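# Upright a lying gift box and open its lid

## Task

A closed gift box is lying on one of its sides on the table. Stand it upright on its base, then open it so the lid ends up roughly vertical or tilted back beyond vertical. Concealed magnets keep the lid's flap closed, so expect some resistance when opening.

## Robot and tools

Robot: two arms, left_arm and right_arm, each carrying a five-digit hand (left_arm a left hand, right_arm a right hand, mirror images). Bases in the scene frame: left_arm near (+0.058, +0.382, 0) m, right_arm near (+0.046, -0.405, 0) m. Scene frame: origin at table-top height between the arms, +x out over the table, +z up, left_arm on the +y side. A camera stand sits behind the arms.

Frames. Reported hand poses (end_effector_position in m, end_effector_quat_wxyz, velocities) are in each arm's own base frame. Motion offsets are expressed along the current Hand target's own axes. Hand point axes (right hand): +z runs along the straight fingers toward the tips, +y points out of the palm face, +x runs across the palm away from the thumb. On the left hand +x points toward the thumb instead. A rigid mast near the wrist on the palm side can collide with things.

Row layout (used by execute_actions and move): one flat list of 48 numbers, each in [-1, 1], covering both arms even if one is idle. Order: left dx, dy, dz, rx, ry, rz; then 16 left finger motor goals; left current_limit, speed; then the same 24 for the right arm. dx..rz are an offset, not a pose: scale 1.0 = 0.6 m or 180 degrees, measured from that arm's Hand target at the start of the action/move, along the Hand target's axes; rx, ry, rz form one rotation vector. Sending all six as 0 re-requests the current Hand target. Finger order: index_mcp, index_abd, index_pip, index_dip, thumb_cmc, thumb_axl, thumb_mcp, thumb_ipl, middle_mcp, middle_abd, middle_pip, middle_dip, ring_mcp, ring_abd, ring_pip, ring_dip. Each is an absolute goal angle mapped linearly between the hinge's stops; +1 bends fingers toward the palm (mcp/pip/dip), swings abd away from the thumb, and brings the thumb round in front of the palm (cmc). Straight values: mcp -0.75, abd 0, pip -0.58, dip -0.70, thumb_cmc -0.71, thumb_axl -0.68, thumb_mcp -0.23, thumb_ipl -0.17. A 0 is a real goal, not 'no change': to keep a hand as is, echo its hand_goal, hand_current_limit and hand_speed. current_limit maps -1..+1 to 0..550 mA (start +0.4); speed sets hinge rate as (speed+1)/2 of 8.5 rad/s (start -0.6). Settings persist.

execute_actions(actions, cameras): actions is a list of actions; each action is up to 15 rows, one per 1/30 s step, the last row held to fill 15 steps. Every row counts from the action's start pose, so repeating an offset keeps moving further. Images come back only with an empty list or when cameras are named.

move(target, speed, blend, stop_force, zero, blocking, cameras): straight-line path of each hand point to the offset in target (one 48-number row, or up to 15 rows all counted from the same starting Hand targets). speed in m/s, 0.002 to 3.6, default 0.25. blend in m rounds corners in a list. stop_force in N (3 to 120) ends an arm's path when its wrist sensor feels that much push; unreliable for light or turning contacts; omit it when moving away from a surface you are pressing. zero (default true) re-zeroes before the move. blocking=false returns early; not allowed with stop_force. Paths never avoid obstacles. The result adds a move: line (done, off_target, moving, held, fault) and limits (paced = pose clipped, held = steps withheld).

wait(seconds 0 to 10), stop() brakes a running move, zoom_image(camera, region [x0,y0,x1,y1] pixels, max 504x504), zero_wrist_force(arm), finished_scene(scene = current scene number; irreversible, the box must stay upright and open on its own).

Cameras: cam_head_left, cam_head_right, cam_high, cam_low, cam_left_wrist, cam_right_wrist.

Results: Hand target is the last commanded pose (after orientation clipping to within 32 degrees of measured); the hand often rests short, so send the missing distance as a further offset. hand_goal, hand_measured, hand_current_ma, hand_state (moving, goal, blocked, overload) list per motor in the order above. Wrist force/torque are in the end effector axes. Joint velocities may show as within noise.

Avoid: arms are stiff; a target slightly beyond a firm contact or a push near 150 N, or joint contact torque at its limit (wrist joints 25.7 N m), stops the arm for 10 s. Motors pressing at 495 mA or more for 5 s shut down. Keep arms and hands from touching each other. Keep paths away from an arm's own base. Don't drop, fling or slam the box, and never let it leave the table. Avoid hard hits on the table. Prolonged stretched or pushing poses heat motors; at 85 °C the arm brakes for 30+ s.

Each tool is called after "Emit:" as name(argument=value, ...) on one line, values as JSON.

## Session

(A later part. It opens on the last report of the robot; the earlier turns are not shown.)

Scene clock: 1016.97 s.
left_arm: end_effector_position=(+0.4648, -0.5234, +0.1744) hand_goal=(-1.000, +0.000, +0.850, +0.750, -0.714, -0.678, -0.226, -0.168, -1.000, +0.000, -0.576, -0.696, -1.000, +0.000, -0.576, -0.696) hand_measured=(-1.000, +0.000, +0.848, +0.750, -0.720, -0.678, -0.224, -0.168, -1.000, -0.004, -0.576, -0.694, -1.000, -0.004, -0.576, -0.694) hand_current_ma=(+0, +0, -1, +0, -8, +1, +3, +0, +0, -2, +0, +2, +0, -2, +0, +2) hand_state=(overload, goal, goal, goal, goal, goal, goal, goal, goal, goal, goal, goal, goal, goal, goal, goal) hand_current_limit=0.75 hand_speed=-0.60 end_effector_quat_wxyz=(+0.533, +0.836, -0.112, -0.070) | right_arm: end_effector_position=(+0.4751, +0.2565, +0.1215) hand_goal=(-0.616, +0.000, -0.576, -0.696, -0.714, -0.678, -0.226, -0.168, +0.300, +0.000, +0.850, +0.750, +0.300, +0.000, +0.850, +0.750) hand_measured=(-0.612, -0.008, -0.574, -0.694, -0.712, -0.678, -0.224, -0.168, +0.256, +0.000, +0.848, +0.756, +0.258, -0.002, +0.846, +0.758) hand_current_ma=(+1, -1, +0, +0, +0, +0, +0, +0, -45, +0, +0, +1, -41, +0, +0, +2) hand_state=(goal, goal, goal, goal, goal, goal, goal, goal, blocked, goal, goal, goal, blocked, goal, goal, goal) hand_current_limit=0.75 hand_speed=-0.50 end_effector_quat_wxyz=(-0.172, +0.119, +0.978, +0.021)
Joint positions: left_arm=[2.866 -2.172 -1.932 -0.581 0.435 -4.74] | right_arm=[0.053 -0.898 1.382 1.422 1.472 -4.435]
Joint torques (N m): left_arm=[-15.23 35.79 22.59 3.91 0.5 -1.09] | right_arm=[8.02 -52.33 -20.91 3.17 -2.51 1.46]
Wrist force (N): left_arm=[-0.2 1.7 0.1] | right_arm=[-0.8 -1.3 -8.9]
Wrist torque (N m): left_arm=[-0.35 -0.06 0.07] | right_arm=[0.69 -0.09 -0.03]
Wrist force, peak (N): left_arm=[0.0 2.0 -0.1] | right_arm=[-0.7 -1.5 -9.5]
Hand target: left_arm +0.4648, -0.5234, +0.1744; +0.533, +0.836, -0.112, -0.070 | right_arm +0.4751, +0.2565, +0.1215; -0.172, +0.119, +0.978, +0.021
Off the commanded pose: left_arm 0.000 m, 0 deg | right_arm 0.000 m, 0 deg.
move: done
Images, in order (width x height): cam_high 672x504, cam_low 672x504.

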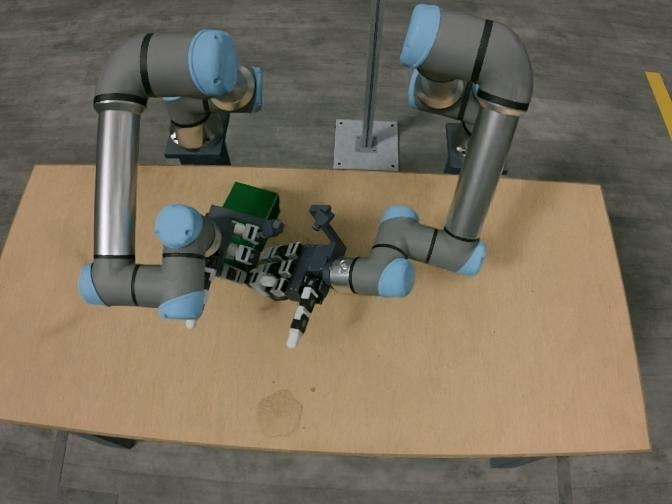

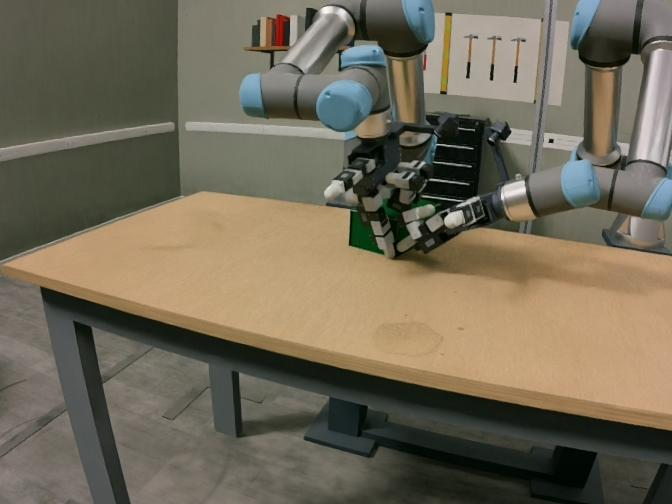

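Emit:
move(target=[0,0.0106,0.0227,0,0,0,-1,0,0.85,0.75,-0.714,-0.678,-0.226,-0.168,-1,0,-0.576,-0.696,-1,0,-0.576,-0.696,0.75,-0.6,0,0,0,0,0,0,-0.616,0,-0.576,-0.696,-0.714,-0.678,-0.226,-0.168,0.3,0,0.85,0.75,0.3,0,0.85,0.75,0.75,-0.5], speed=0.03, stop_force=3, cameras=["cam_high","cam_low","cam_left_wrist"])

Emit:
zoom_image(camera="cam_high", region=[190, 180, 340, 300])

Emit:
zoom_image(camera="cam_low", region=[330, 180, 480, 290])

Scene clock: 1022.70 s.
left_arm: end_effector_position=(+0.4619, -0.5339, +0.1744) hand_goal=(-1.000, +0.000, +0.850, +0.750, -0.714, -0.678, -0.226, -0.168, -1.000, +0.000, -0.576, -0.696, -1.000, +0.000, -0.576, -0.696) hand_measured=(-1.000, +0.000, +0.848, +0.750, -0.720, -0.678, -0.224, -0.168, -1.000, +0.002, -0.578, -0.698, -1.000, -0.004, -0.576, -0.694) hand_current_ma=(+0, +0, -1, +0, -8, +1, +3, +0, +0, +2, -2, -2, +0, -3, +0, +2) hand_state=(overload, goal, goal, goal, goal, goal, goal, goal, goal, goal, goal, goal, goal, goal, goal, goal) hand_current_limit=0.75 hand_speed=-0.60 end_effector_quat_wxyz=(+0.533, +0.836, -0.112, -0.070) | right_arm: end_effector_position=(+0.4751, +0.2565, +0.1215) hand_goal=(-0.616, +0.000, -0.576, -0.696, -0.714, -0.678, -0.226, -0.168, +0.300, +0.000, +0.850, +0.750, +0.300, +0.000, +0.850, +0.750) hand_measured=(-0.612, -0.008, -0.574, -0.692, -0.712, -0.678, -0.224, -0.168, +0.256, +0.000, +0.848, +0.756, +0.258, -0.002, +0.846, +0.758) hand_current_ma=(+0, -1, +0, +0, +0, +0, +0, +0, -45, +0, +0, +1, -41, +0, +0, +2) hand_state=(goal, goal, goal, goal, goal, goal, goal, goal, blocked, goal, goal, goal, blocked, goal, goal, goal) hand_current_limit=0.75 hand_speed=-0.50 end_effector_quat_wxyz=(-0.172, +0.119, +0.978, +0.021)
Joint positions: left_arm=[2.847 -2.184 -1.924 -0.537 0.436 -4.784] | right_arm=[0.053 -0.898 1.382 1.422 1.472 -4.435]
Joint torques (N m): left_arm=[12.97 50.13 7.2 1.53 -3.58 1.53] | right_arm=[7.35 -51.77 -18.93 2.38 -2.65 1.52]
Wrist force (N): left_arm=[-0.6 1.6 0.7] | right_arm=[-0.7 -1.1 -9.3]
Wrist torque (N m): left_arm=[-0.40 -0.01 -0.15] | right_arm=[0.73 -0.10 -0.02]
Wrist force, peak (N): left_arm=[-0.5 2.6 -4.6] | right_arm=[-0.6 -1.3 -9.5]
Hand target: left_arm +0.4619, -0.5339, +0.1744; +0.533, +0.836, -0.112, -0.070 (not the last commanded pose) | right_arm +0.4751, +0.2565, +0.1215; -0.172, +0.119, +0.978, +0.021
Off the commanded pose: left_arm 0.004 m, 0 deg | right_arm 0.000 m, 0 deg.
move: contact (left_arm)
camera_calibration:
cam_left_wrist: T_world_to_cam=[[-0.687218, 0.391617, -0.611855, 0.611304], [0.606925, 0.772367, -0.187328, 0.108996], [0.399216, -0.500085, -0.768467, -0.19002], [0, 0, 0, 1]] pos_world=[0.429806, -0.418608, 0.248423]
Images, in order (width x height): cam_high 672x504, cam_low 672x504, cam_left_wrist 616x616.

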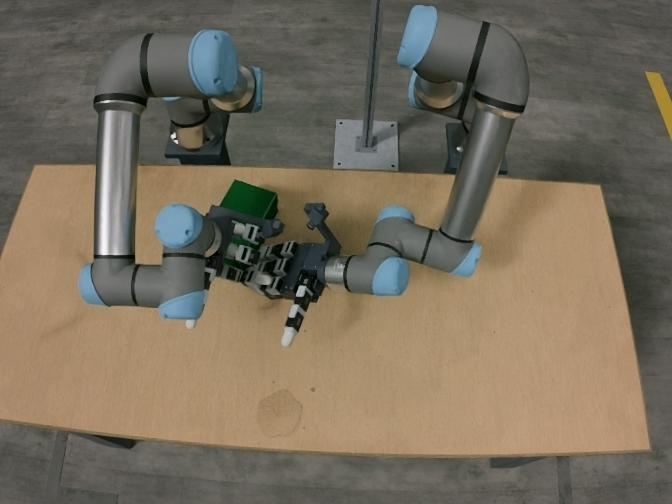

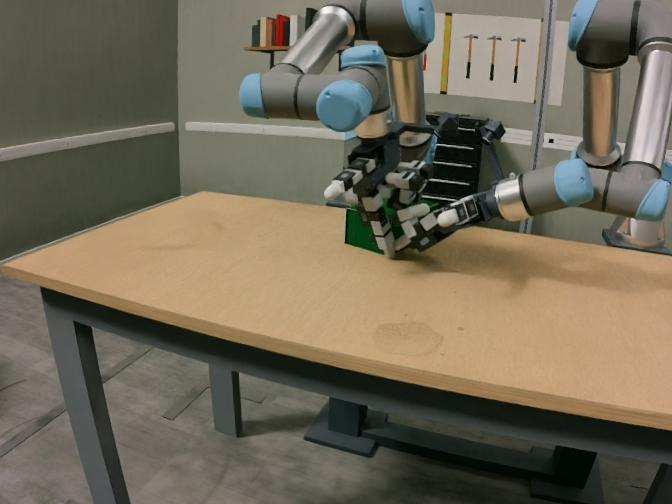

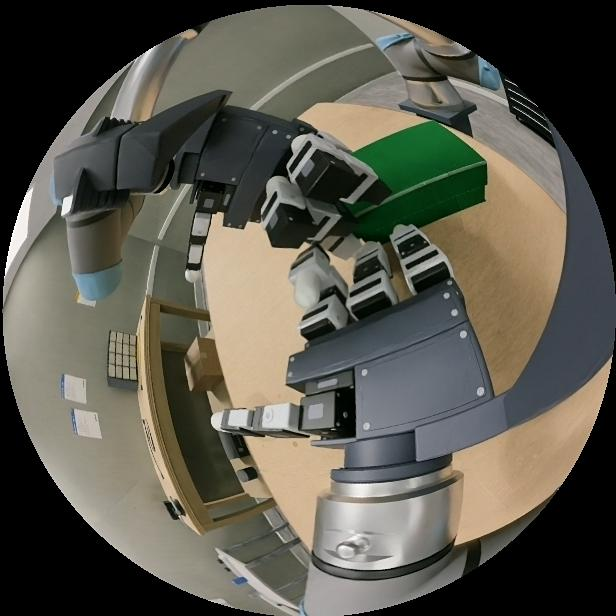

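Scaled by 3.360 from the camera's 672x504 image, which has a finer 960x720 frame.

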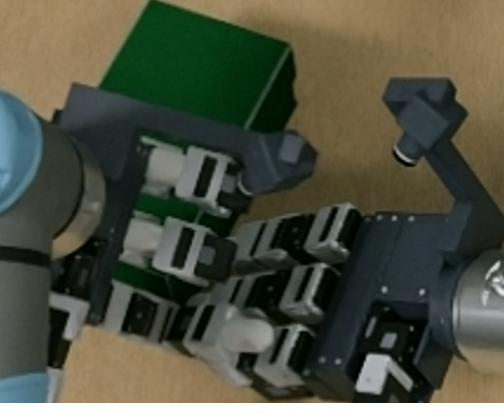

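Scaled by 3.360 from the camera's 672x504 image, which has a finer 960x720 frame.

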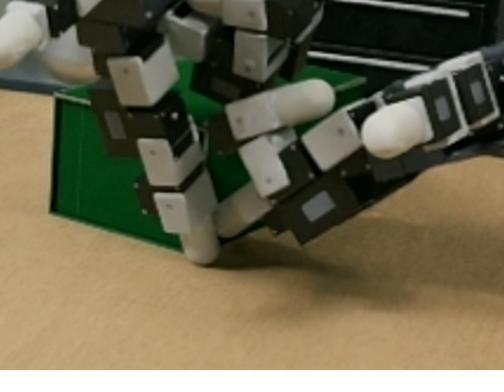

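Emit:
move(target=[[0,-0.04,-0.202,0,0,0,-1,0,0.85,0.75,-0.714,-0.678,-0.226,-0.168,-1,0,-0.576,-0.696,-1,0,-0.576,-0.696,0.75,-0.6,0.068,0,-0.188,0,0,0,-0.754,0,-0.576,-0.696,-0.714,-0.678,-0.226,-0.168,0.3,0,0.85,0.75,0.3,0,0.85,0.75,0.75,-0.2],[0,-0.04,-0.202,0,0,0,-1,0,0.85,0.75,-0.714,-0.678,-0.226,-0.168,-1,0,-0.576,-0.696,-1,0,-0.576,-0.696,0.75,-0.6,0.2255,-0.0575,-0.124,0,-0.1111,0,-0.754,0,-0.576,-0.696,-0.714,-0.678,-0.226,-0.168,-0.754,0,-0.576,-0.696,-0.754,0,-0.576,-0.696,0.75,-0.2]], speed=0.2, cameras=["cam_high","cam_low"])

Emit:
zoom_image(camera="cam_high", region=[150, 130, 350, 300])

Scene clock: 1073.47 s.
left_arm: end_effector_position=(+0.4932, -0.4180, +0.2038) hand_goal=(-1.000, +0.000, +0.850, +0.750, -0.714, -0.678, -0.226, -0.168, -1.000, +0.000, -0.576, -0.696, -1.000, +0.000, -0.576, -0.696) hand_measured=(-1.000, +0.000, +0.848, +0.750, -0.720, -0.678, -0.224, -0.168, -1.000, +0.002, -0.578, -0.698, -1.000, -0.004, -0.576, -0.694) hand_current_ma=(+0, +0, -1, +0, -8, +1, +3, +0, +0, +2, -2, -2, +0, -2, +0, +2) hand_state=(overload, goal, goal, goal, goal, goal, goal, goal, goal, goal, goal, goal, goal, goal, goal, goal) hand_current_limit=0.75 hand_speed=-0.60 end_effector_quat_wxyz=(+0.533, +0.836, -0.112, -0.070) | right_arm: end_effector_position=(+0.3681, +0.2474, +0.2376) hand_goal=(-0.754, +0.000, -0.576, -0.696, -0.714, -0.678, -0.226, -0.168, -0.754, +0.000, -0.576, -0.696, -0.754, +0.000, -0.576, -0.696) hand_measured=(-0.750, -0.004, -0.572, -0.694, -0.712, -0.678, -0.224, -0.168, -0.752, +0.000, -0.572, -0.694, -0.752, -0.002, -0.572, -0.694) hand_current_ma=(+1, +0, +0, +0, +0, +0, +0, +0, +0, +0, +0, +0, +0, +0, +0, +0) hand_state=(goal, goal, goal, goal, goal, goal, goal, goal, goal, goal, goal, goal, goal, goal, goal, goal) hand_current_limit=0.75 hand_speed=-0.20 end_effector_quat_wxyz=(+0.000, +0.121, +0.993, +0.000)
Joint positions: left_arm=[3.062 -2.022 -1.933 -1.131 0.47 -4.294] | right_arm=[0.111 -1.412 1.709 1.273 1.571 -4.36]
Joint torques (N m): left_arm=[12.39 31.89 25.15 1.03 0.55 1.42] | right_arm=[8.25 -38.6 -9.98 0.99 1.03 1.85]
Wrist force (N): left_arm=[-0.2 1.5 0.6] | right_arm=[-0.6 0.1 -0.4]
Wrist torque (N m): left_arm=[-0.39 0.05 -0.06] | right_arm=[0.01 0.03 -0.17]
Wrist force, peak (N): left_arm=[-0.3 1.8 1.9] | right_arm=[-0.4 -1.3 -9.6]
Hand target: left_arm +0.4932, -0.4180, +0.2038; +0.533, +0.836, -0.112, -0.070 | right_arm +0.3681, +0.2474, +0.2376; +0.000, +0.121, +0.993, +0.000
Off the commanded pose: left_arm 0.000 m, 0 deg | right_arm 0.000 m, 0 deg.
move: done
Images, in order (width x height): cam_high 672x504, cam_low 672x504.

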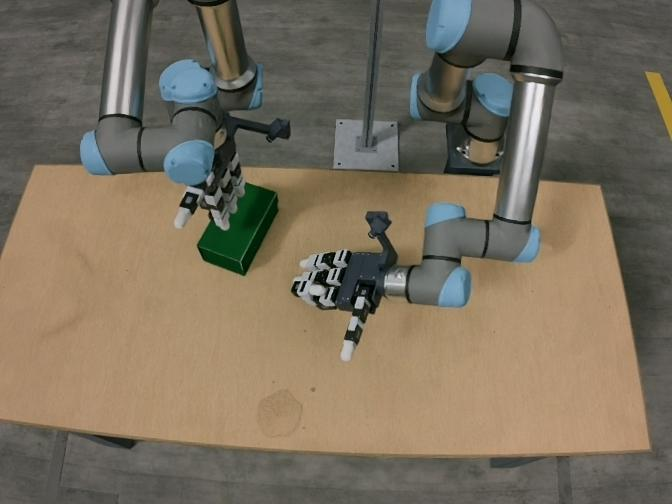

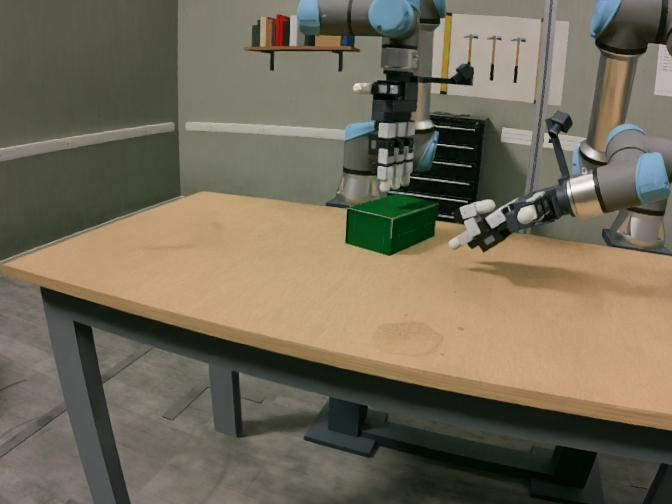

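Scaled by 2.520 from the camera's 672x504 image, which has a finer 960x720 frame.

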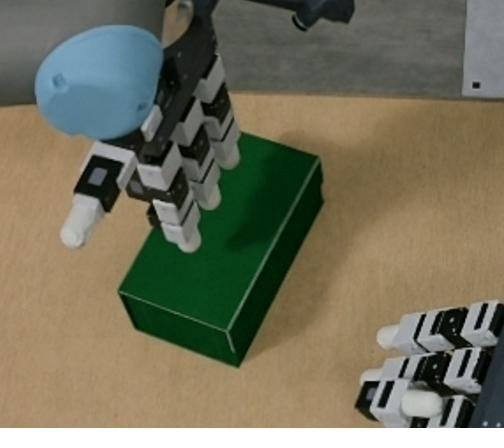

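Emit:
move(target=[0,0,0,0,0,0,-1,0,0.85,0.75,-0.714,-0.678,-0.226,-0.168,-1,0,-0.576,-0.696,-1,0,-0.576,-0.696,0.75,-0.6,0,0.012,0.1,0,0,0,-0.754,0,-0.576,-0.696,-0.714,-0.678,-0.226,-0.168,-0.754,0,-0.576,-0.696,-0.754,0,-0.576,-0.696,0.75,-0.2], speed=0.03, stop_force=6)

Scene clock: 1080.23 s.
left_arm: end_effector_position=(+0.4932, -0.4180, +0.2038) hand_goal=(-1.000, +0.000, +0.850, +0.750, -0.714, -0.678, -0.226, -0.168, -1.000, +0.000, -0.576, -0.696, -1.000, +0.000, -0.576, -0.696) hand_measured=(-1.000, +0.000, +0.848, +0.750, -0.720, -0.678, -0.224, -0.168, -1.000, +0.002, -0.578, -0.698, -1.000, -0.004, -0.576, -0.694) hand_current_ma=(+0, +0, -1, +0, -8, +1, +3, +0, +0, +2, -2, -2, +0, -2, +0, +2) hand_state=(overload, goal, goal, goal, goal, goal, goal, goal, goal, goal, goal, goal, goal, goal, goal, goal) hand_current_limit=0.75 hand_speed=-0.60 end_effector_quat_wxyz=(+0.533, +0.836, -0.112, -0.070) | right_arm: end_effector_position=(+0.3691, +0.2515, +0.2025) hand_goal=(-0.754, +0.000, -0.576, -0.696, -0.714, -0.678, -0.226, -0.168, -0.754, +0.000, -0.576, -0.696, -0.754, +0.000, -0.576, -0.696) hand_measured=(-0.750, -0.002, -0.574, -0.694, -0.712, -0.678, -0.224, -0.168, -0.752, +0.000, -0.574, -0.694, -0.752, -0.002, -0.574, -0.694) hand_current_ma=(+0, +0, +0, +0, +0, +0, +0, +0, +0, +0, +0, +0, +0, +0, +0, +0) hand_state=(goal, goal, goal, goal, goal, goal, goal, goal, goal, goal, goal, goal, goal, goal, goal, goal) hand_current_limit=0.75 hand_speed=-0.20 end_effector_quat_wxyz=(+0.000, +0.121, +0.993, +0.000)
Joint positions: left_arm=[3.062 -2.022 -1.933 -1.131 0.47 -4.294] | right_arm=[0.122 -1.377 1.763 1.185 1.571 -4.348]
Joint torques (N m): left_arm=[12.59 32.53 24.6 1.07 0.61 1.46] | right_arm=[-10.32 -36.1 -23.57 3.33 -0.93 -1.6]
Wrist force (N): left_arm=[-0.1 1.3 0.4] | right_arm=[-0.1 0.4 -4.3]
Wrist torque (N m): left_arm=[-0.40 0.03 -0.05] | right_arm=[0.29 0.02 -0.08]
Wrist force, peak (N): left_arm=[-0.2 1.7 0.7] | right_arm=[-1.0 -0.5 -34.3]
Hand target: left_arm +0.4932, -0.4180, +0.2038; +0.533, +0.836, -0.112, -0.070 | right_arm +0.3691, +0.2515, +0.2025; +0.000, +0.121, +0.993, +0.000 (not the last commanded pose)
Off the commanded pose: left_arm 0.000 m, 0 deg | right_arm 0.025 m, 0 deg.
move: contact (right_arm)

Emit:
move(target=[0,-0.122,-0.458,0,0,0,-1,0,0.85,0.75,-0.714,-0.678,-0.226,-0.168,-1,0,-0.576,-0.696,-1,0,-0.576,-0.696,0.75,-0.6,0,0,0.0025,0,0,0,-0.754,0,-0.576,-0.696,-0.714,-0.678,-0.226,-0.168,-0.754,0,-0.576,-0.696,-0.754,0,-0.576,-0.696,0.75,-0.2], speed=0.25)

Emit:
move(target=[0,0,0,0,0,0,-1,0,0.85,0.75,-0.714,-0.678,-0.226,-0.168,-1,0,-0.576,-0.696,-1,0,-0.576,-0.696,0.75,-0.6,-0.1618,0.2418,0.001,0,0,0.4056,-0.754,0,-0.576,-0.696,-0.714,-0.678,-0.226,-0.168,-0.754,0,-0.576,-0.696,-0.754,0,-0.576,-0.696,0.75,-0.2], speed=0.12, cameras=["cam_high","cam_head_left"])

Scene clock: 1088.90 s.
left_arm: end_effector_position=(+0.5663, -0.1477, +0.2532) hand_goal=(-1.000, +0.000, +0.850, +0.750, -0.714, -0.678, -0.226, -0.168, -1.000, +0.000, -0.576, -0.696, -1.000, +0.000, -0.576, -0.696) hand_measured=(-1.000, +0.000, +0.848, +0.750, -0.720, -0.678, -0.224, -0.168, -1.000, +0.002, -0.578, -0.698, -1.000, -0.004, -0.576, -0.694) hand_current_ma=(+0, +0, -1, +0, -8, +1, +3, +0, +0, +2, -2, -2, +0, -2, +0, +2) hand_state=(overload, goal, goal, goal, goal, goal, goal, goal, goal, goal, goal, goal, goal, goal, goal, goal) hand_current_limit=0.75 hand_speed=-0.60 end_effector_quat_wxyz=(+0.533, +0.836, -0.112, -0.070) | right_arm: end_effector_position=(+0.3691, +0.2515, +0.2010) hand_goal=(-0.754, +0.000, -0.576, -0.696, -0.714, -0.678, -0.226, -0.168, -0.754, +0.000, -0.576, -0.696, -0.754, +0.000, -0.576, -0.696) hand_measured=(-0.750, -0.004, -0.574, -0.694, -0.712, -0.678, -0.224, -0.168, -0.752, +0.000, -0.574, -0.694, -0.752, -0.002, -0.574, -0.694) hand_current_ma=(+0, +0, +0, +0, +0, +0, +0, +0, +0, +0, +0, +0, +0, +0, +0, +0) hand_state=(goal, goal, goal, goal, goal, goal, goal, goal, goal, goal, goal, goal, goal, goal, goal, goal) hand_current_limit=0.75 hand_speed=-0.20 end_effector_quat_wxyz=(+0.000, +0.121, +0.993, +0.000)
Joint positions: left_arm=[3.513 -2.048 -1.595 -1.975 0.752 -3.659] | right_arm=[0.122 -1.376 1.765 1.181 1.571 -4.348]
Joint torques (N m): left_arm=[11.97 36.25 28.62 -0.36 1.51 1.29] | right_arm=[-10.04 0.44 4.09 -3.36 -0.82 -1.74]
Wrist force (N): left_arm=[0.0 1.2 0.3] | right_arm=[-0.7 0.3 -47.2]
Wrist torque (N m): left_arm=[-0.39 -0.05 -0.09] | right_arm=[3.65 0.72 -0.13]
Wrist force, peak (N): left_arm=[-0.2 1.8 1.7] | right_arm=[-1.3 -0.2 -47.5]
Hand target: left_arm +0.5663, -0.1477, +0.2532; +0.533, +0.836, -0.112, -0.070 | right_arm +0.3691, +0.2515, +0.2010; +0.000, +0.121, +0.993, +0.000
Off the commanded pose: left_arm 0.000 m, 0 deg | right_arm 0.000 m, 0 deg.
move: done

Scene clock: 1094.80 s.
left_arm: end_effector_position=(+0.5663, -0.1477, +0.2532) hand_goal=(-1.000, +0.000, +0.850, +0.750, -0.714, -0.678, -0.226, -0.168, -1.000, +0.000, -0.576, -0.696, -1.000, +0.000, -0.576, -0.696) hand_measured=(-1.000, +0.000, +0.848, +0.750, -0.720, -0.678, -0.224, -0.168, -1.000, +0.002, -0.578, -0.698, -1.000, -0.004, -0.576, -0.694) hand_current_ma=(+0, +0, -1, +0, -8, +1, +3, +0, +0, +2, -2, -2, +0, -2, +0, +2) hand_state=(overload, goal, goal, goal, goal, goal, goal, goal, goal, goal, goal, goal, goal, goal, goal, goal) hand_current_limit=0.75 hand_speed=-0.60 end_effector_quat_wxyz=(+0.533, +0.836, -0.112, -0.070) | right_arm: end_effector_position=(+0.4980, +0.3691, +0.2003) hand_goal=(-0.754, +0.000, -0.576, -0.696, -0.714, -0.678, -0.226, -0.168, -0.754, +0.000, -0.576, -0.696, -0.754, +0.000, -0.576, -0.696) hand_measured=(-0.814, -0.080, -0.628, -0.722, -0.712, -0.678, -0.224, -0.168, -0.834, -0.062, -0.634, -0.722, -0.836, -0.052, -0.636, -0.728) hand_current_ma=(-77, -92, -52, -14, +0, +0, +0, +0, -130, -58, -66, -16, -140, -42, -69, -22) hand_state=(blocked, blocked, blocked, blocked, goal, goal, goal, goal, blocked, blocked, blocked, blocked, blocked, blocked, blocked, blocked) hand_current_limit=0.75 hand_speed=-0.20 end_effector_quat_wxyz=(+0.000, +0.687, +0.726, +0.000)
Joint positions: left_arm=[3.513 -2.049 -1.595 -1.975 0.752 -3.659] | right_arm=[0.516 -0.905 1.076 1.4 1.571 -2.68]
Joint torques (N m): left_arm=[12.73 36.13 27.24 -0.34 1.38 1.45] | right_arm=[10.64 -23.76 -22.53 -2.77 0.52 2.12]
Wrist force (N): left_arm=[-0.4 1.5 0.3] | right_arm=[-7.3 -5.8 -28.0]
Wrist torque (N m): left_arm=[-0.37 -0.01 -0.12] | right_arm=[3.18 -0.98 -1.09]
Wrist force, peak (N): left_arm=[-0.2 1.7 0.6] | right_arm=[-0.3 -1.7 -51.4]
Hand target: left_arm +0.5663, -0.1477, +0.2532; +0.533, +0.836, -0.112, -0.070 | right_arm +0.4981, +0.3691, +0.2003; +0.000, +0.687, +0.726, +0.000
Off the commanded pose: left_arm 0.000 m, 0 deg | right_arm 0.000 m, 0 deg.
move: done
Images, in order (width x height): cam_head_left 672x504, cam_high 672x504.

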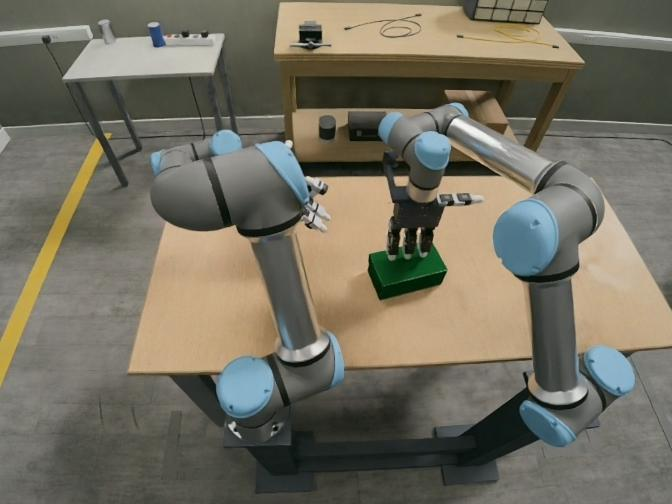

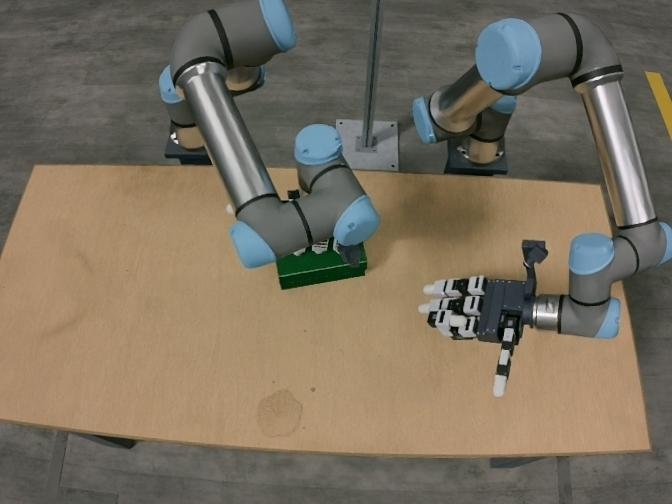

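Emit:
move(target=[[-0.113,0.159,0.1555,0.1103,0.0686,-0.0481,-1,0,0.85,0.75,-0.714,-0.678,-0.226,-0.168,-1,0,-0.576,-0.696,-1,0,-0.576,-0.696,0.75,-0.6,0,0,-0.1667,0,0,0,-0.754,0,-0.576,-0.696,-0.714,-0.678,-0.226,-0.168,-0.754,0,-0.576,-0.696,-0.754,0,-0.576,-0.696,0.75,-0.2],[-0.113,0.159,0.1555,0.1103,0.0686,-0.0481,-1,0,0.85,0.75,-0.714,-0.678,-0.226,-0.168,-1,0,-0.576,-0.696,-1,0,-0.576,-0.696,0.75,-0.6,-0.25,-0.133,-0.1667,-0.195,0.195,-0.472,-1,0,-0.576,-0.696,-0.714,-0.678,-0.226,-0.168,-1,0,-0.576,-0.696,-1,0,-0.576,-0.696,0.75,-0.2]], speed=0.25, cameras=["cam_high","cam_low"])

Emit:
zoom_image(camera="cam_high", region=[200, 160, 440, 320])

Scene clock: 1146.67 s.
left_arm: end_effector_position=(+0.4681, -0.2504, +0.3002) hand_goal=(-1.000, +0.000, +0.850, +0.750, -0.714, -0.678, -0.226, -0.168, -1.000, +0.000, -0.576, -0.696, -1.000, +0.000, -0.576, -0.696) hand_measured=(-1.000, +0.000, +0.848, +0.750, -0.720, -0.678, -0.224, -0.168, -1.000, +0.002, -0.578, -0.698, -1.000, -0.002, -0.576, -0.694) hand_current_ma=(+0, +0, -1, +0, -8, +1, +3, +0, +0, +2, -2, -2, +0, -2, +0, +2) hand_state=(overload, goal, goal, goal, goal, goal, goal, goal, goal, goal, goal, goal, goal, goal, goal, goal) hand_current_limit=0.75 hand_speed=-0.60 end_effector_quat_wxyz=(+0.384, +0.923, -0.002, +0.000) | right_arm: end_effector_position=(+0.4266, +0.2150, +0.3004) hand_goal=(-1.000, +0.000, -0.576, -0.696, -0.714, -0.678, -0.226, -0.168, -1.000, +0.000, -0.576, -0.696, -1.000, +0.000, -0.576, -0.696) hand_measured=(-1.000, -0.002, -0.578, -0.698, -0.718, -0.678, -0.224, -0.168, -1.000, -0.002, -0.578, -0.698, -1.000, -0.002, -0.578, -0.698) hand_current_ma=(+0, +0, +0, +0, +0, +0, +0, +0, +0, +0, +0, +0, +0, +0, +0, +0) hand_state=(goal, goal, goal, goal, goal, goal, goal, goal, goal, goal, goal, goal, goal, goal, goal, goal) hand_current_limit=0.75 hand_speed=-0.20 end_effector_quat_wxyz=(-0.010, -0.025, +0.924, +0.381)
Joint positions: left_arm=[3.383 -1.505 -2.061 -1.383 0.812 -4.373] | right_arm=[-0.346 -1.219 1.737 1.422 0.864 -5.251]
Joint torques (N m): left_arm=[-14.67 27.5 12.95 3.58 0.95 -1.13] | right_arm=[-8.55 -22.38 -22.71 4.34 1.08 -1.74]
Wrist force (N): left_arm=[-1.0 0.4 0.6] | right_arm=[0.6 -0.2 -0.8]
Wrist torque (N m): left_arm=[-0.39 0.08 0.08] | right_arm=[-0.13 -0.08 0.00]
Wrist force, peak (N): left_arm=[-1.6 1.6 0.5] | right_arm=[-7.4 -6.0 -28.1]
Hand target: left_arm +0.4681, -0.2504, +0.3002; +0.384, +0.923, -0.002, +0.000 | right_arm +0.4266, +0.2150, +0.3004; -0.010, -0.025, +0.924, +0.381
Off the commanded pose: left_arm 0.000 m, 0 deg | right_arm 0.000 m, 0 deg.
move: done
Images, in order (width x height): cam_high 672x504, cam_low 672x504.

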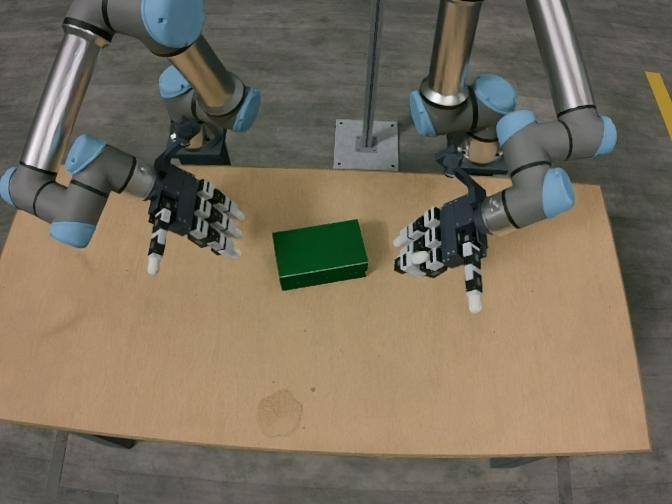

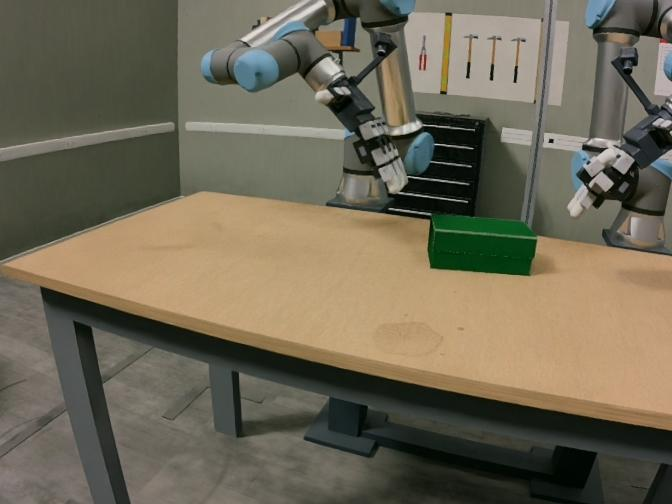

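Scaled by 2.100 from the camera's 672x504 image, which has a finer 960x720 frame.

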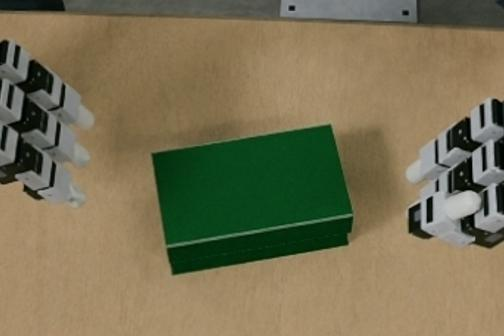

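Emit:
move(target=[-0.0758,-0.0533,0.1377,0,0.0499,-0.0499,-1,0,0.85,0.75,-0.714,-0.678,-0.226,-0.168,-1,0,-0.576,-0.696,-1,0,-0.576,-0.696,0.75,-0.6,-0.004,-0.069,0.1737,0,0.0428,-0.0428,-1,0,-0.576,-0.696,-0.714,-0.678,-0.226,-0.168,-1,0,-0.576,-0.696,-1,0,-0.576,-0.696,0.75,-0.2], speed=0.15, cameras=["cam_high","cam_low"])

Emit:
zoom_image(camera="cam_high", region=[220, 180, 430, 320])

Emit:
zoom_image(camera="cam_low", region=[380, 170, 590, 310])

Scene clock: 1165.13 s.
left_arm: end_effector_position=(+0.4227, -0.2862, +0.2192) hand_goal=(-1.000, +0.000, +0.850, +0.750, -0.714, -0.678, -0.226, -0.168, -1.000, +0.000, -0.576, -0.696, -1.000, +0.000, -0.576, -0.696) hand_measured=(-1.000, +0.000, +0.848, +0.750, -0.720, -0.678, -0.224, -0.168, -1.000, +0.002, -0.578, -0.698, -1.000, -0.002, -0.576, -0.694) hand_current_ma=(+0, +0, -1, +0, -8, +1, +3, +0, +0, +2, -2, -2, +0, -2, +0, +2) hand_state=(overload, goal, goal, goal, goal, goal, goal, goal, goal, goal, goal, goal, goal, goal, goal, goal) hand_current_limit=0.75 hand_speed=-0.60 end_effector_quat_wxyz=(+0.382, +0.918, +0.101, +0.042) | right_arm: end_effector_position=(+0.4266, +0.2592, +0.1974) hand_goal=(-1.000, +0.000, -0.576, -0.696, -0.714, -0.678, -0.226, -0.168, -1.000, +0.000, -0.576, -0.696, -1.000, +0.000, -0.576, -0.696) hand_measured=(-1.000, -0.002, -0.578, -0.698, -0.718, -0.678, -0.224, -0.168, -1.000, -0.002, -0.578, -0.698, -1.000, -0.002, -0.578, -0.698) hand_current_ma=(+0, +0, +0, +0, +0, +0, +0, +0, +0, +0, +0, +0, +0, +0, +0, +0) hand_state=(goal, goal, goal, goal, goal, goal, goal, goal, goal, goal, goal, goal, goal, goal, goal, goal) hand_current_limit=0.75 hand_speed=-0.20 end_effector_quat_wxyz=(-0.047, -0.113, +0.917, +0.379)
Joint positions: left_arm=[3.315 -1.449 -2.446 -0.771 0.784 -4.777] | right_arm=[-0.211 -0.985 1.698 1.271 0.885 -5.318]
Joint torques (N m): left_arm=[-14.38 6.93 10.8 3.85 0.84 -1.06] | right_arm=[8.94 -29.43 -20.65 1.32 1.49 -1.79]
Wrist force (N): left_arm=[-0.4 1.2 0.3] | right_arm=[0.2 0.1 -1.0]
Wrist torque (N m): left_arm=[-0.30 0.04 0.12] | right_arm=[-0.09 0.03 -0.06]
Wrist force, peak (N): left_arm=[-0.9 1.3 0.6] | right_arm=[0.6 0.6 -1.9]
Hand target: left_arm +0.4227, -0.2862, +0.2192; +0.382, +0.918, +0.101, +0.043 | right_arm +0.4266, +0.2592, +0.1973; -0.047, -0.113, +0.917, +0.379
Off the commanded pose: left_arm 0.000 m, 0 deg | right_arm 0.000 m, 0 deg.
move: done
Images, in order (width x height): cam_high 672x504, cam_low 672x504.

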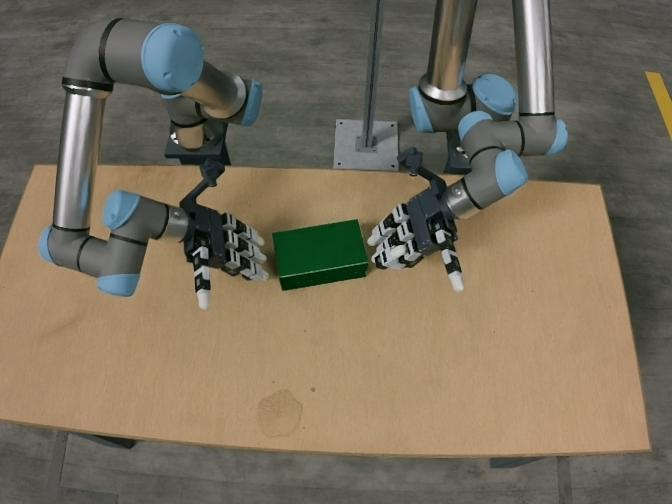

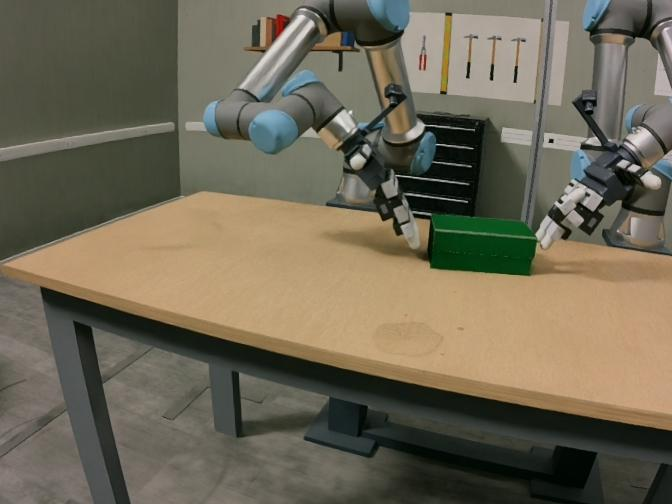

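Scaled by 2.400 from the camera's 672x504 image, which has a finer 960x720 frame.

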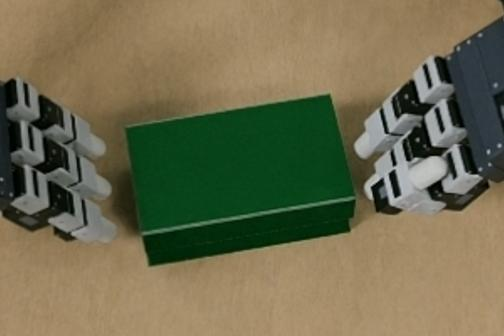

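Scaled by 2.400 from the camera's 672x504 image, which has a finer 960x720 frame.

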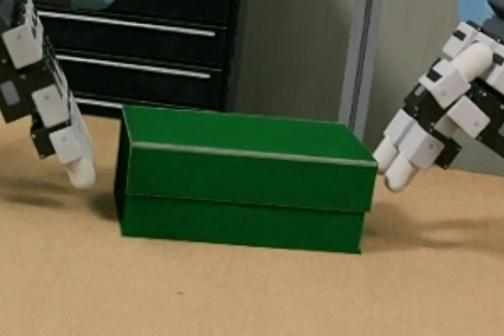

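Emit:
move(target=[0,0.0589,0.0589,0,0,0,-1,0,0.85,0.75,-0.714,-0.678,-0.226,-0.168,-1,0,-0.576,-0.696,-1,0,-0.576,-0.696,0.75,-0.6,0,0.0589,0.0589,0,0,0,-1,0,-0.576,-0.696,-0.714,-0.678,-0.226,-0.168,-1,0,-0.576,-0.696,-1,0,-0.576,-0.696,0.75,-0.2], speed=0.025, stop_force=5, cameras=["cam_high","cam_low"])

Emit:
zoom_image(camera="cam_high", region=[220, 180, 430, 320])

Emit:
zoom_image(camera="cam_low", region=[400, 180, 580, 300])

Scene clock: 1171.23 s.
left_arm: end_effector_position=(+0.4270, -0.3059, +0.2193) hand_goal=(-1.000, +0.000, +0.850, +0.750, -0.714, -0.678, -0.226, -0.168, -1.000, +0.000, -0.576, -0.696, -1.000, +0.000, -0.576, -0.696) hand_measured=(-1.000, +0.000, +0.848, +0.750, -0.720, -0.678, -0.224, -0.168, -1.000, -0.004, -0.582, -0.700, -1.000, -0.006, -0.584, -0.700) hand_current_ma=(+0, +0, -1, +0, -8, +1, +3, +0, +0, -4, -8, -3, +0, -6, -10, -3) hand_state=(overload, goal, goal, goal, goal, goal, goal, goal, goal, goal, goal, goal, goal, goal, goal, goal) hand_current_limit=0.75 hand_speed=-0.60 end_effector_quat_wxyz=(+0.382, +0.918, +0.101, +0.042) | right_arm: end_effector_position=(+0.4213, +0.2800, +0.1973) hand_goal=(-1.000, +0.000, -0.576, -0.696, -0.714, -0.678, -0.226, -0.168, -1.000, +0.000, -0.576, -0.696, -1.000, +0.000, -0.576, -0.696) hand_measured=(-1.000, -0.002, -0.580, -0.698, -0.718, -0.678, -0.224, -0.168, -1.000, -0.002, -0.582, -0.698, -1.000, +0.008, -0.596, -0.704) hand_current_ma=(+0, +0, -1, +0, -1, +0, +0, +0, +0, +0, -1, +0, +0, +2, -9, -2) hand_state=(goal, goal, goal, goal, goal, goal, goal, goal, goal, goal, goal, goal, goal, goal, goal, goal) hand_current_limit=0.75 hand_speed=-0.20 end_effector_quat_wxyz=(-0.047, -0.113, +0.917, +0.379)
Joint positions: left_arm=[3.255 -1.489 -2.432 -0.685 0.788 -4.86] | right_arm=[-0.167 -0.993 1.702 1.241 0.868 -5.265]
Joint torques (N m): left_arm=[12.13 22.79 9.31 1.71 -3.3 1.33] | right_arm=[-9.73 -27.98 -20.98 4.27 1.26 -1.69]
Wrist force (N): left_arm=[-0.6 0.9 0.6] | right_arm=[0.5 -0.2 -1.0]
Wrist torque (N m): left_arm=[-0.29 0.07 -0.13] | right_arm=[0.03 0.05 -0.05]
Wrist force, peak (N): left_arm=[0.4 0.2 -6.3] | right_arm=[1.3 -1.2 -11.2]
Hand target: left_arm +0.4270, -0.3059, +0.2193; +0.382, +0.918, +0.101, +0.042 (not the last commanded pose) | right_arm +0.4213, +0.2800, +0.1973; -0.047, -0.113, +0.917, +0.379 (not the last commanded pose)
Off the commanded pose: left_arm 0.030 m, 0 deg | right_arm 0.029 m, 0 deg.
move: contact (left_arm, right_arm)
Images, in order (width x height): cam_high 672x504, cam_low 672x504.

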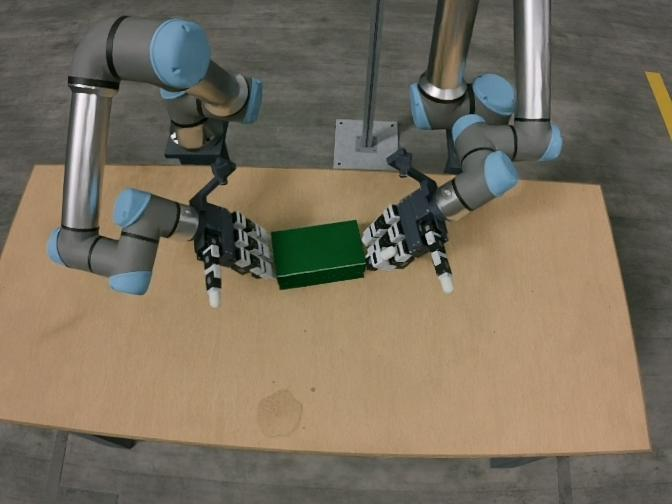

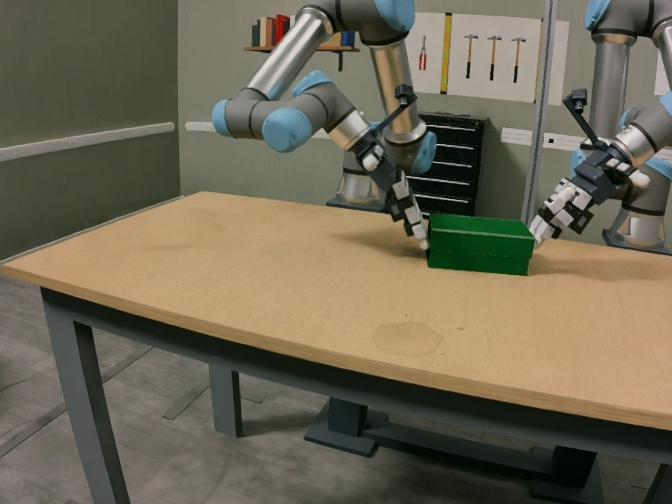

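Scaled by 2.400 from the camera's 672x504 image, which has a finer 960x720 frame.

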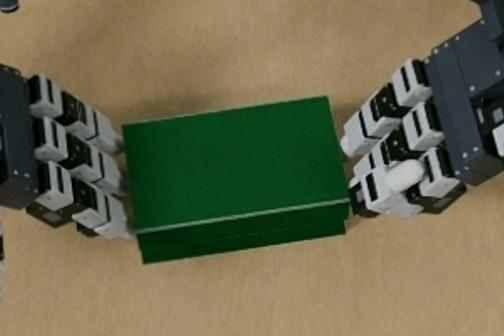

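Scaled by 2.800 from the camera's 672x504 image, which has a finer 960x720 frame.

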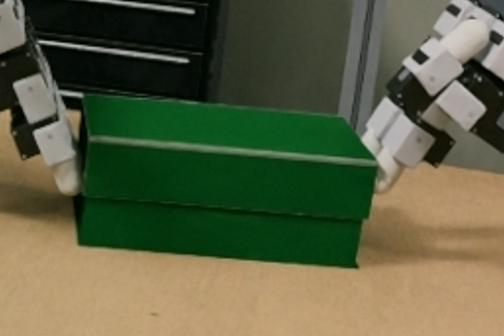

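Emit:
move(target=[0,0.006,0.006,0,0,0,-1,0,0.85,0.75,-0.714,-0.678,-0.226,-0.168,-1,0,-0.576,-0.696,-1,0,-0.576,-0.696,0.75,-0.6,0,0.006,0.006,0,0,0,-1,0,-0.576,-0.696,-0.714,-0.678,-0.226,-0.168,-1,0,-0.576,-0.696,-1,0,-0.576,-0.696,0.75,-0.2], speed=0.02)

Emit:
move(target=[[-0.0345,0.006,-0.006,0,0.0275,0.0275,-1,0,0.85,0.75,-0.714,-0.678,-0.226,-0.168,-1,0,-0.576,-0.696,-1,0,-0.576,-0.696,0.75,-0.6,0,0,0,0,0,0,-1,0,-0.576,-0.696,-0.714,-0.678,-0.226,-0.168,-1,0,-0.576,-0.696,-1,0,-0.576,-0.696,0.75,-0.2],[-0.0667,0.0139,-0.0139,0,0.055,0.055,-1,0,0.85,0.75,-0.714,-0.678,-0.226,-0.168,-1,0,-0.576,-0.696,-1,0,-0.576,-0.696,0.75,-0.6,0,0,0,0,0,0,-1,0,-0.576,-0.696,-0.714,-0.678,-0.226,-0.168,-1,0,-0.576,-0.696,-1,0,-0.576,-0.696,0.75,-0.2]], speed=0.05, cameras=["cam_high","cam_low"])

Emit:
zoom_image(camera="cam_high", region=[220, 180, 430, 320])

Emit:
zoom_image(camera="cam_low", region=[400, 180, 580, 300])

Scene clock: 1182.57 s.
left_arm: end_effector_position=(+0.4281, -0.3108, +0.2193) hand_goal=(-1.000, +0.000, +0.850, +0.750, -0.714, -0.678, -0.226, -0.168, -1.000, +0.000, -0.576, -0.696, -1.000, +0.000, -0.576, -0.696) hand_measured=(-1.000, +0.000, +0.848, +0.750, -0.720, -0.678, -0.224, -0.168, -1.000, -0.004, -0.618, -0.716, -1.000, -0.006, -0.620, -0.718) hand_current_ma=(+0, +0, -1, +0, -8, +1, +3, +0, +0, -3, -103, -40, +0, -5, -109, -41) hand_state=(overload, goal, goal, goal, goal, goal, goal, goal, goal, goal, blocked, blocked, goal, goal, blocked, blocked) hand_current_limit=0.75 hand_speed=-0.60 end_effector_quat_wxyz=(+0.382, +0.918, +0.101, +0.042) | right_arm: end_effector_position=(+0.4201, +0.2849, +0.1973) hand_goal=(-1.000, +0.000, -0.576, -0.696, -0.714, -0.678, -0.226, -0.168, -1.000, +0.000, -0.576, -0.696, -1.000, +0.000, -0.576, -0.696) hand_measured=(-1.000, +0.000, -0.618, -0.710, -0.718, -0.678, -0.224, -0.168, -1.000, -0.002, -0.614, -0.708, -1.000, +0.012, -0.630, -0.716) hand_current_ma=(+0, +0, -37, -5, -1, +0, +0, +0, +0, +0, -31, -4, +0, +3, -58, -10) hand_state=(goal, goal, blocked, goal, goal, goal, goal, goal, goal, goal, blocked, goal, goal, goal, blocked, blocked) hand_current_limit=0.75 hand_speed=-0.20 end_effector_quat_wxyz=(-0.047, -0.113, +0.917, +0.379)
Joint positions: left_arm=[3.241 -1.5 -2.428 -0.665 0.79 -4.881] | right_arm=[-0.156 -0.995 1.702 1.234 0.864 -5.252]
Joint torques (N m): left_arm=[-19.31 5.23 21.78 3.27 -0.23 -1.06] | right_arm=[18.72 -44.96 0.18 0.22 -5.4 1.61]
Wrist force (N): left_arm=[-0.7 -1.3 -18.4] | right_arm=[1.4 -3.5 -25.9]
Wrist torque (N m): left_arm=[2.03 -0.80 0.17] | right_arm=[3.09 0.71 -0.12]
Wrist force, peak (N): left_arm=[-0.7 -0.9 -18.5] | right_arm=[1.4 -3.5 -25.9]
Hand target: left_arm +0.4281, -0.3109, +0.2193; +0.382, +0.918, +0.101, +0.042 | right_arm +0.4201, +0.2850, +0.1973; -0.047, -0.113, +0.917, +0.379
Off the commanded pose: left_arm 0.000 m, 0 deg | right_arm 0.000 m, 0 deg.
move: done

Scene clock: 1185.77 s.
left_arm: end_effector_position=(+0.3890, -0.3195, +0.2311) hand_goal=(-1.000, +0.000, +0.850, +0.750, -0.714, -0.678, -0.226, -0.168, -1.000, +0.000, -0.576, -0.696, -1.000, +0.000, -0.576, -0.696) hand_measured=(-1.000, +0.000, +0.848, +0.750, -0.720, -0.678, -0.224, -0.168, -1.000, -0.002, -0.620, -0.726, -1.000, -0.008, -0.624, -0.724) hand_current_ma=(+0, +0, -1, +0, -8, +1, +3, +0, +0, -1, -107, -63, +0, -10, -119, -58) hand_state=(overload, goal, goal, goal, goal, goal, goal, goal, goal, goal, blocked, blocked, goal, goal, blocked, blocked) hand_current_limit=0.75 hand_speed=-0.60 end_effector_quat_wxyz=(+0.366, +0.916, +0.054, +0.154) | right_arm: end_effector_position=(+0.4201, +0.2850, +0.1973) hand_goal=(-1.000, +0.000, -0.576, -0.696, -0.714, -0.678, -0.226, -0.168, -1.000, +0.000, -0.576, -0.696, -1.000, +0.000, -0.576, -0.696) hand_measured=(-1.000, +0.000, -0.620, -0.710, -0.718, -0.678, -0.224, -0.168, -1.000, +0.000, -0.614, -0.708, -1.000, +0.014, -0.630, -0.718) hand_current_ma=(+0, +0, -38, -5, -1, +0, +0, +0, +0, +0, -31, -4, +0, +4, -58, -11) hand_state=(goal, goal, blocked, goal, goal, goal, goal, goal, goal, goal, blocked, goal, goal, goal, blocked, blocked) hand_current_limit=0.75 hand_speed=-0.20 end_effector_quat_wxyz=(-0.047, -0.113, +0.917, +0.379)
Joint positions: left_arm=[3.214 -1.419 -2.576 -0.338 0.828 -4.906] | right_arm=[-0.156 -0.995 1.702 1.234 0.864 -5.252]
Joint torques (N m): left_arm=[-16.95 18.88 9.96 4.62 -0.94 -1.32] | right_arm=[2.25 -42.92 -12.68 2.45 -2.86 1.99]
Wrist force (N): left_arm=[0.2 -5.0 -4.2] | right_arm=[1.2 -2.1 -13.9]
Wrist torque (N m): left_arm=[0.66 -0.21 0.34] | right_arm=[1.58 0.33 -0.09]
Wrist force, peak (N): left_arm=[-0.5 -1.1 -18.6] | right_arm=[1.1 -3.6 -26.5]
Hand target: left_arm +0.3890, -0.3195, +0.2311; +0.366, +0.916, +0.054, +0.154 | right_arm +0.4201, +0.2850, +0.1973; -0.047, -0.113, +0.917, +0.379
Off the commanded pose: left_arm 0.000 m, 0 deg | right_arm 0.000 m, 0 deg.
move: done
Images, in order (width x height): cam_high 672x504, cam_low 672x504.

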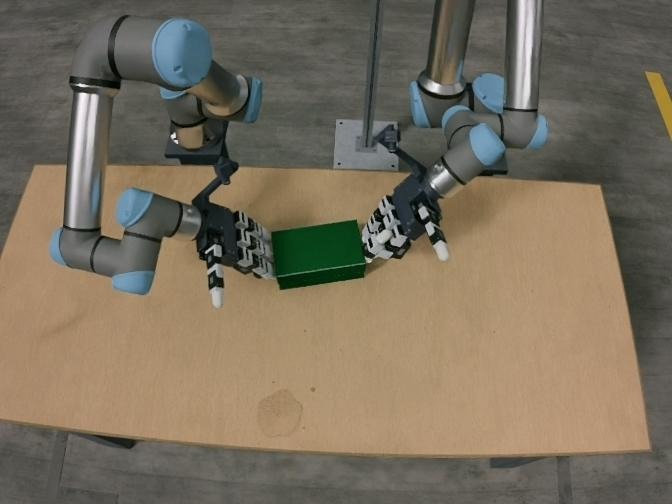

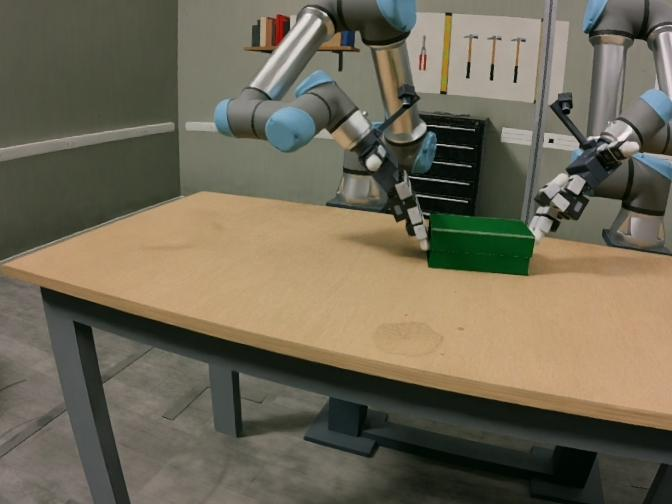

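Scaled by 2.400 from the camera's 672x504 image, which has a finer 960x720 frame.

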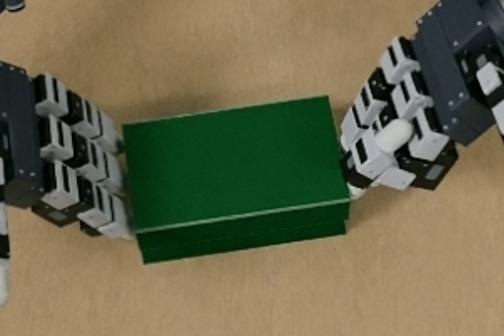

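Scaled by 2.800 from the camera's 672x504 image, which has a finer 960x720 frame.

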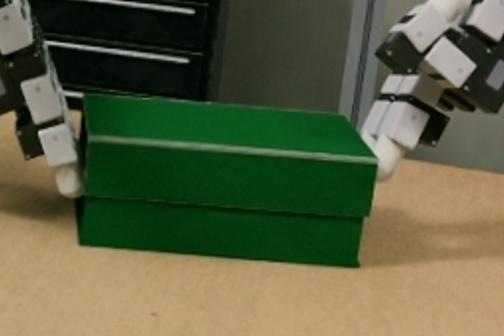

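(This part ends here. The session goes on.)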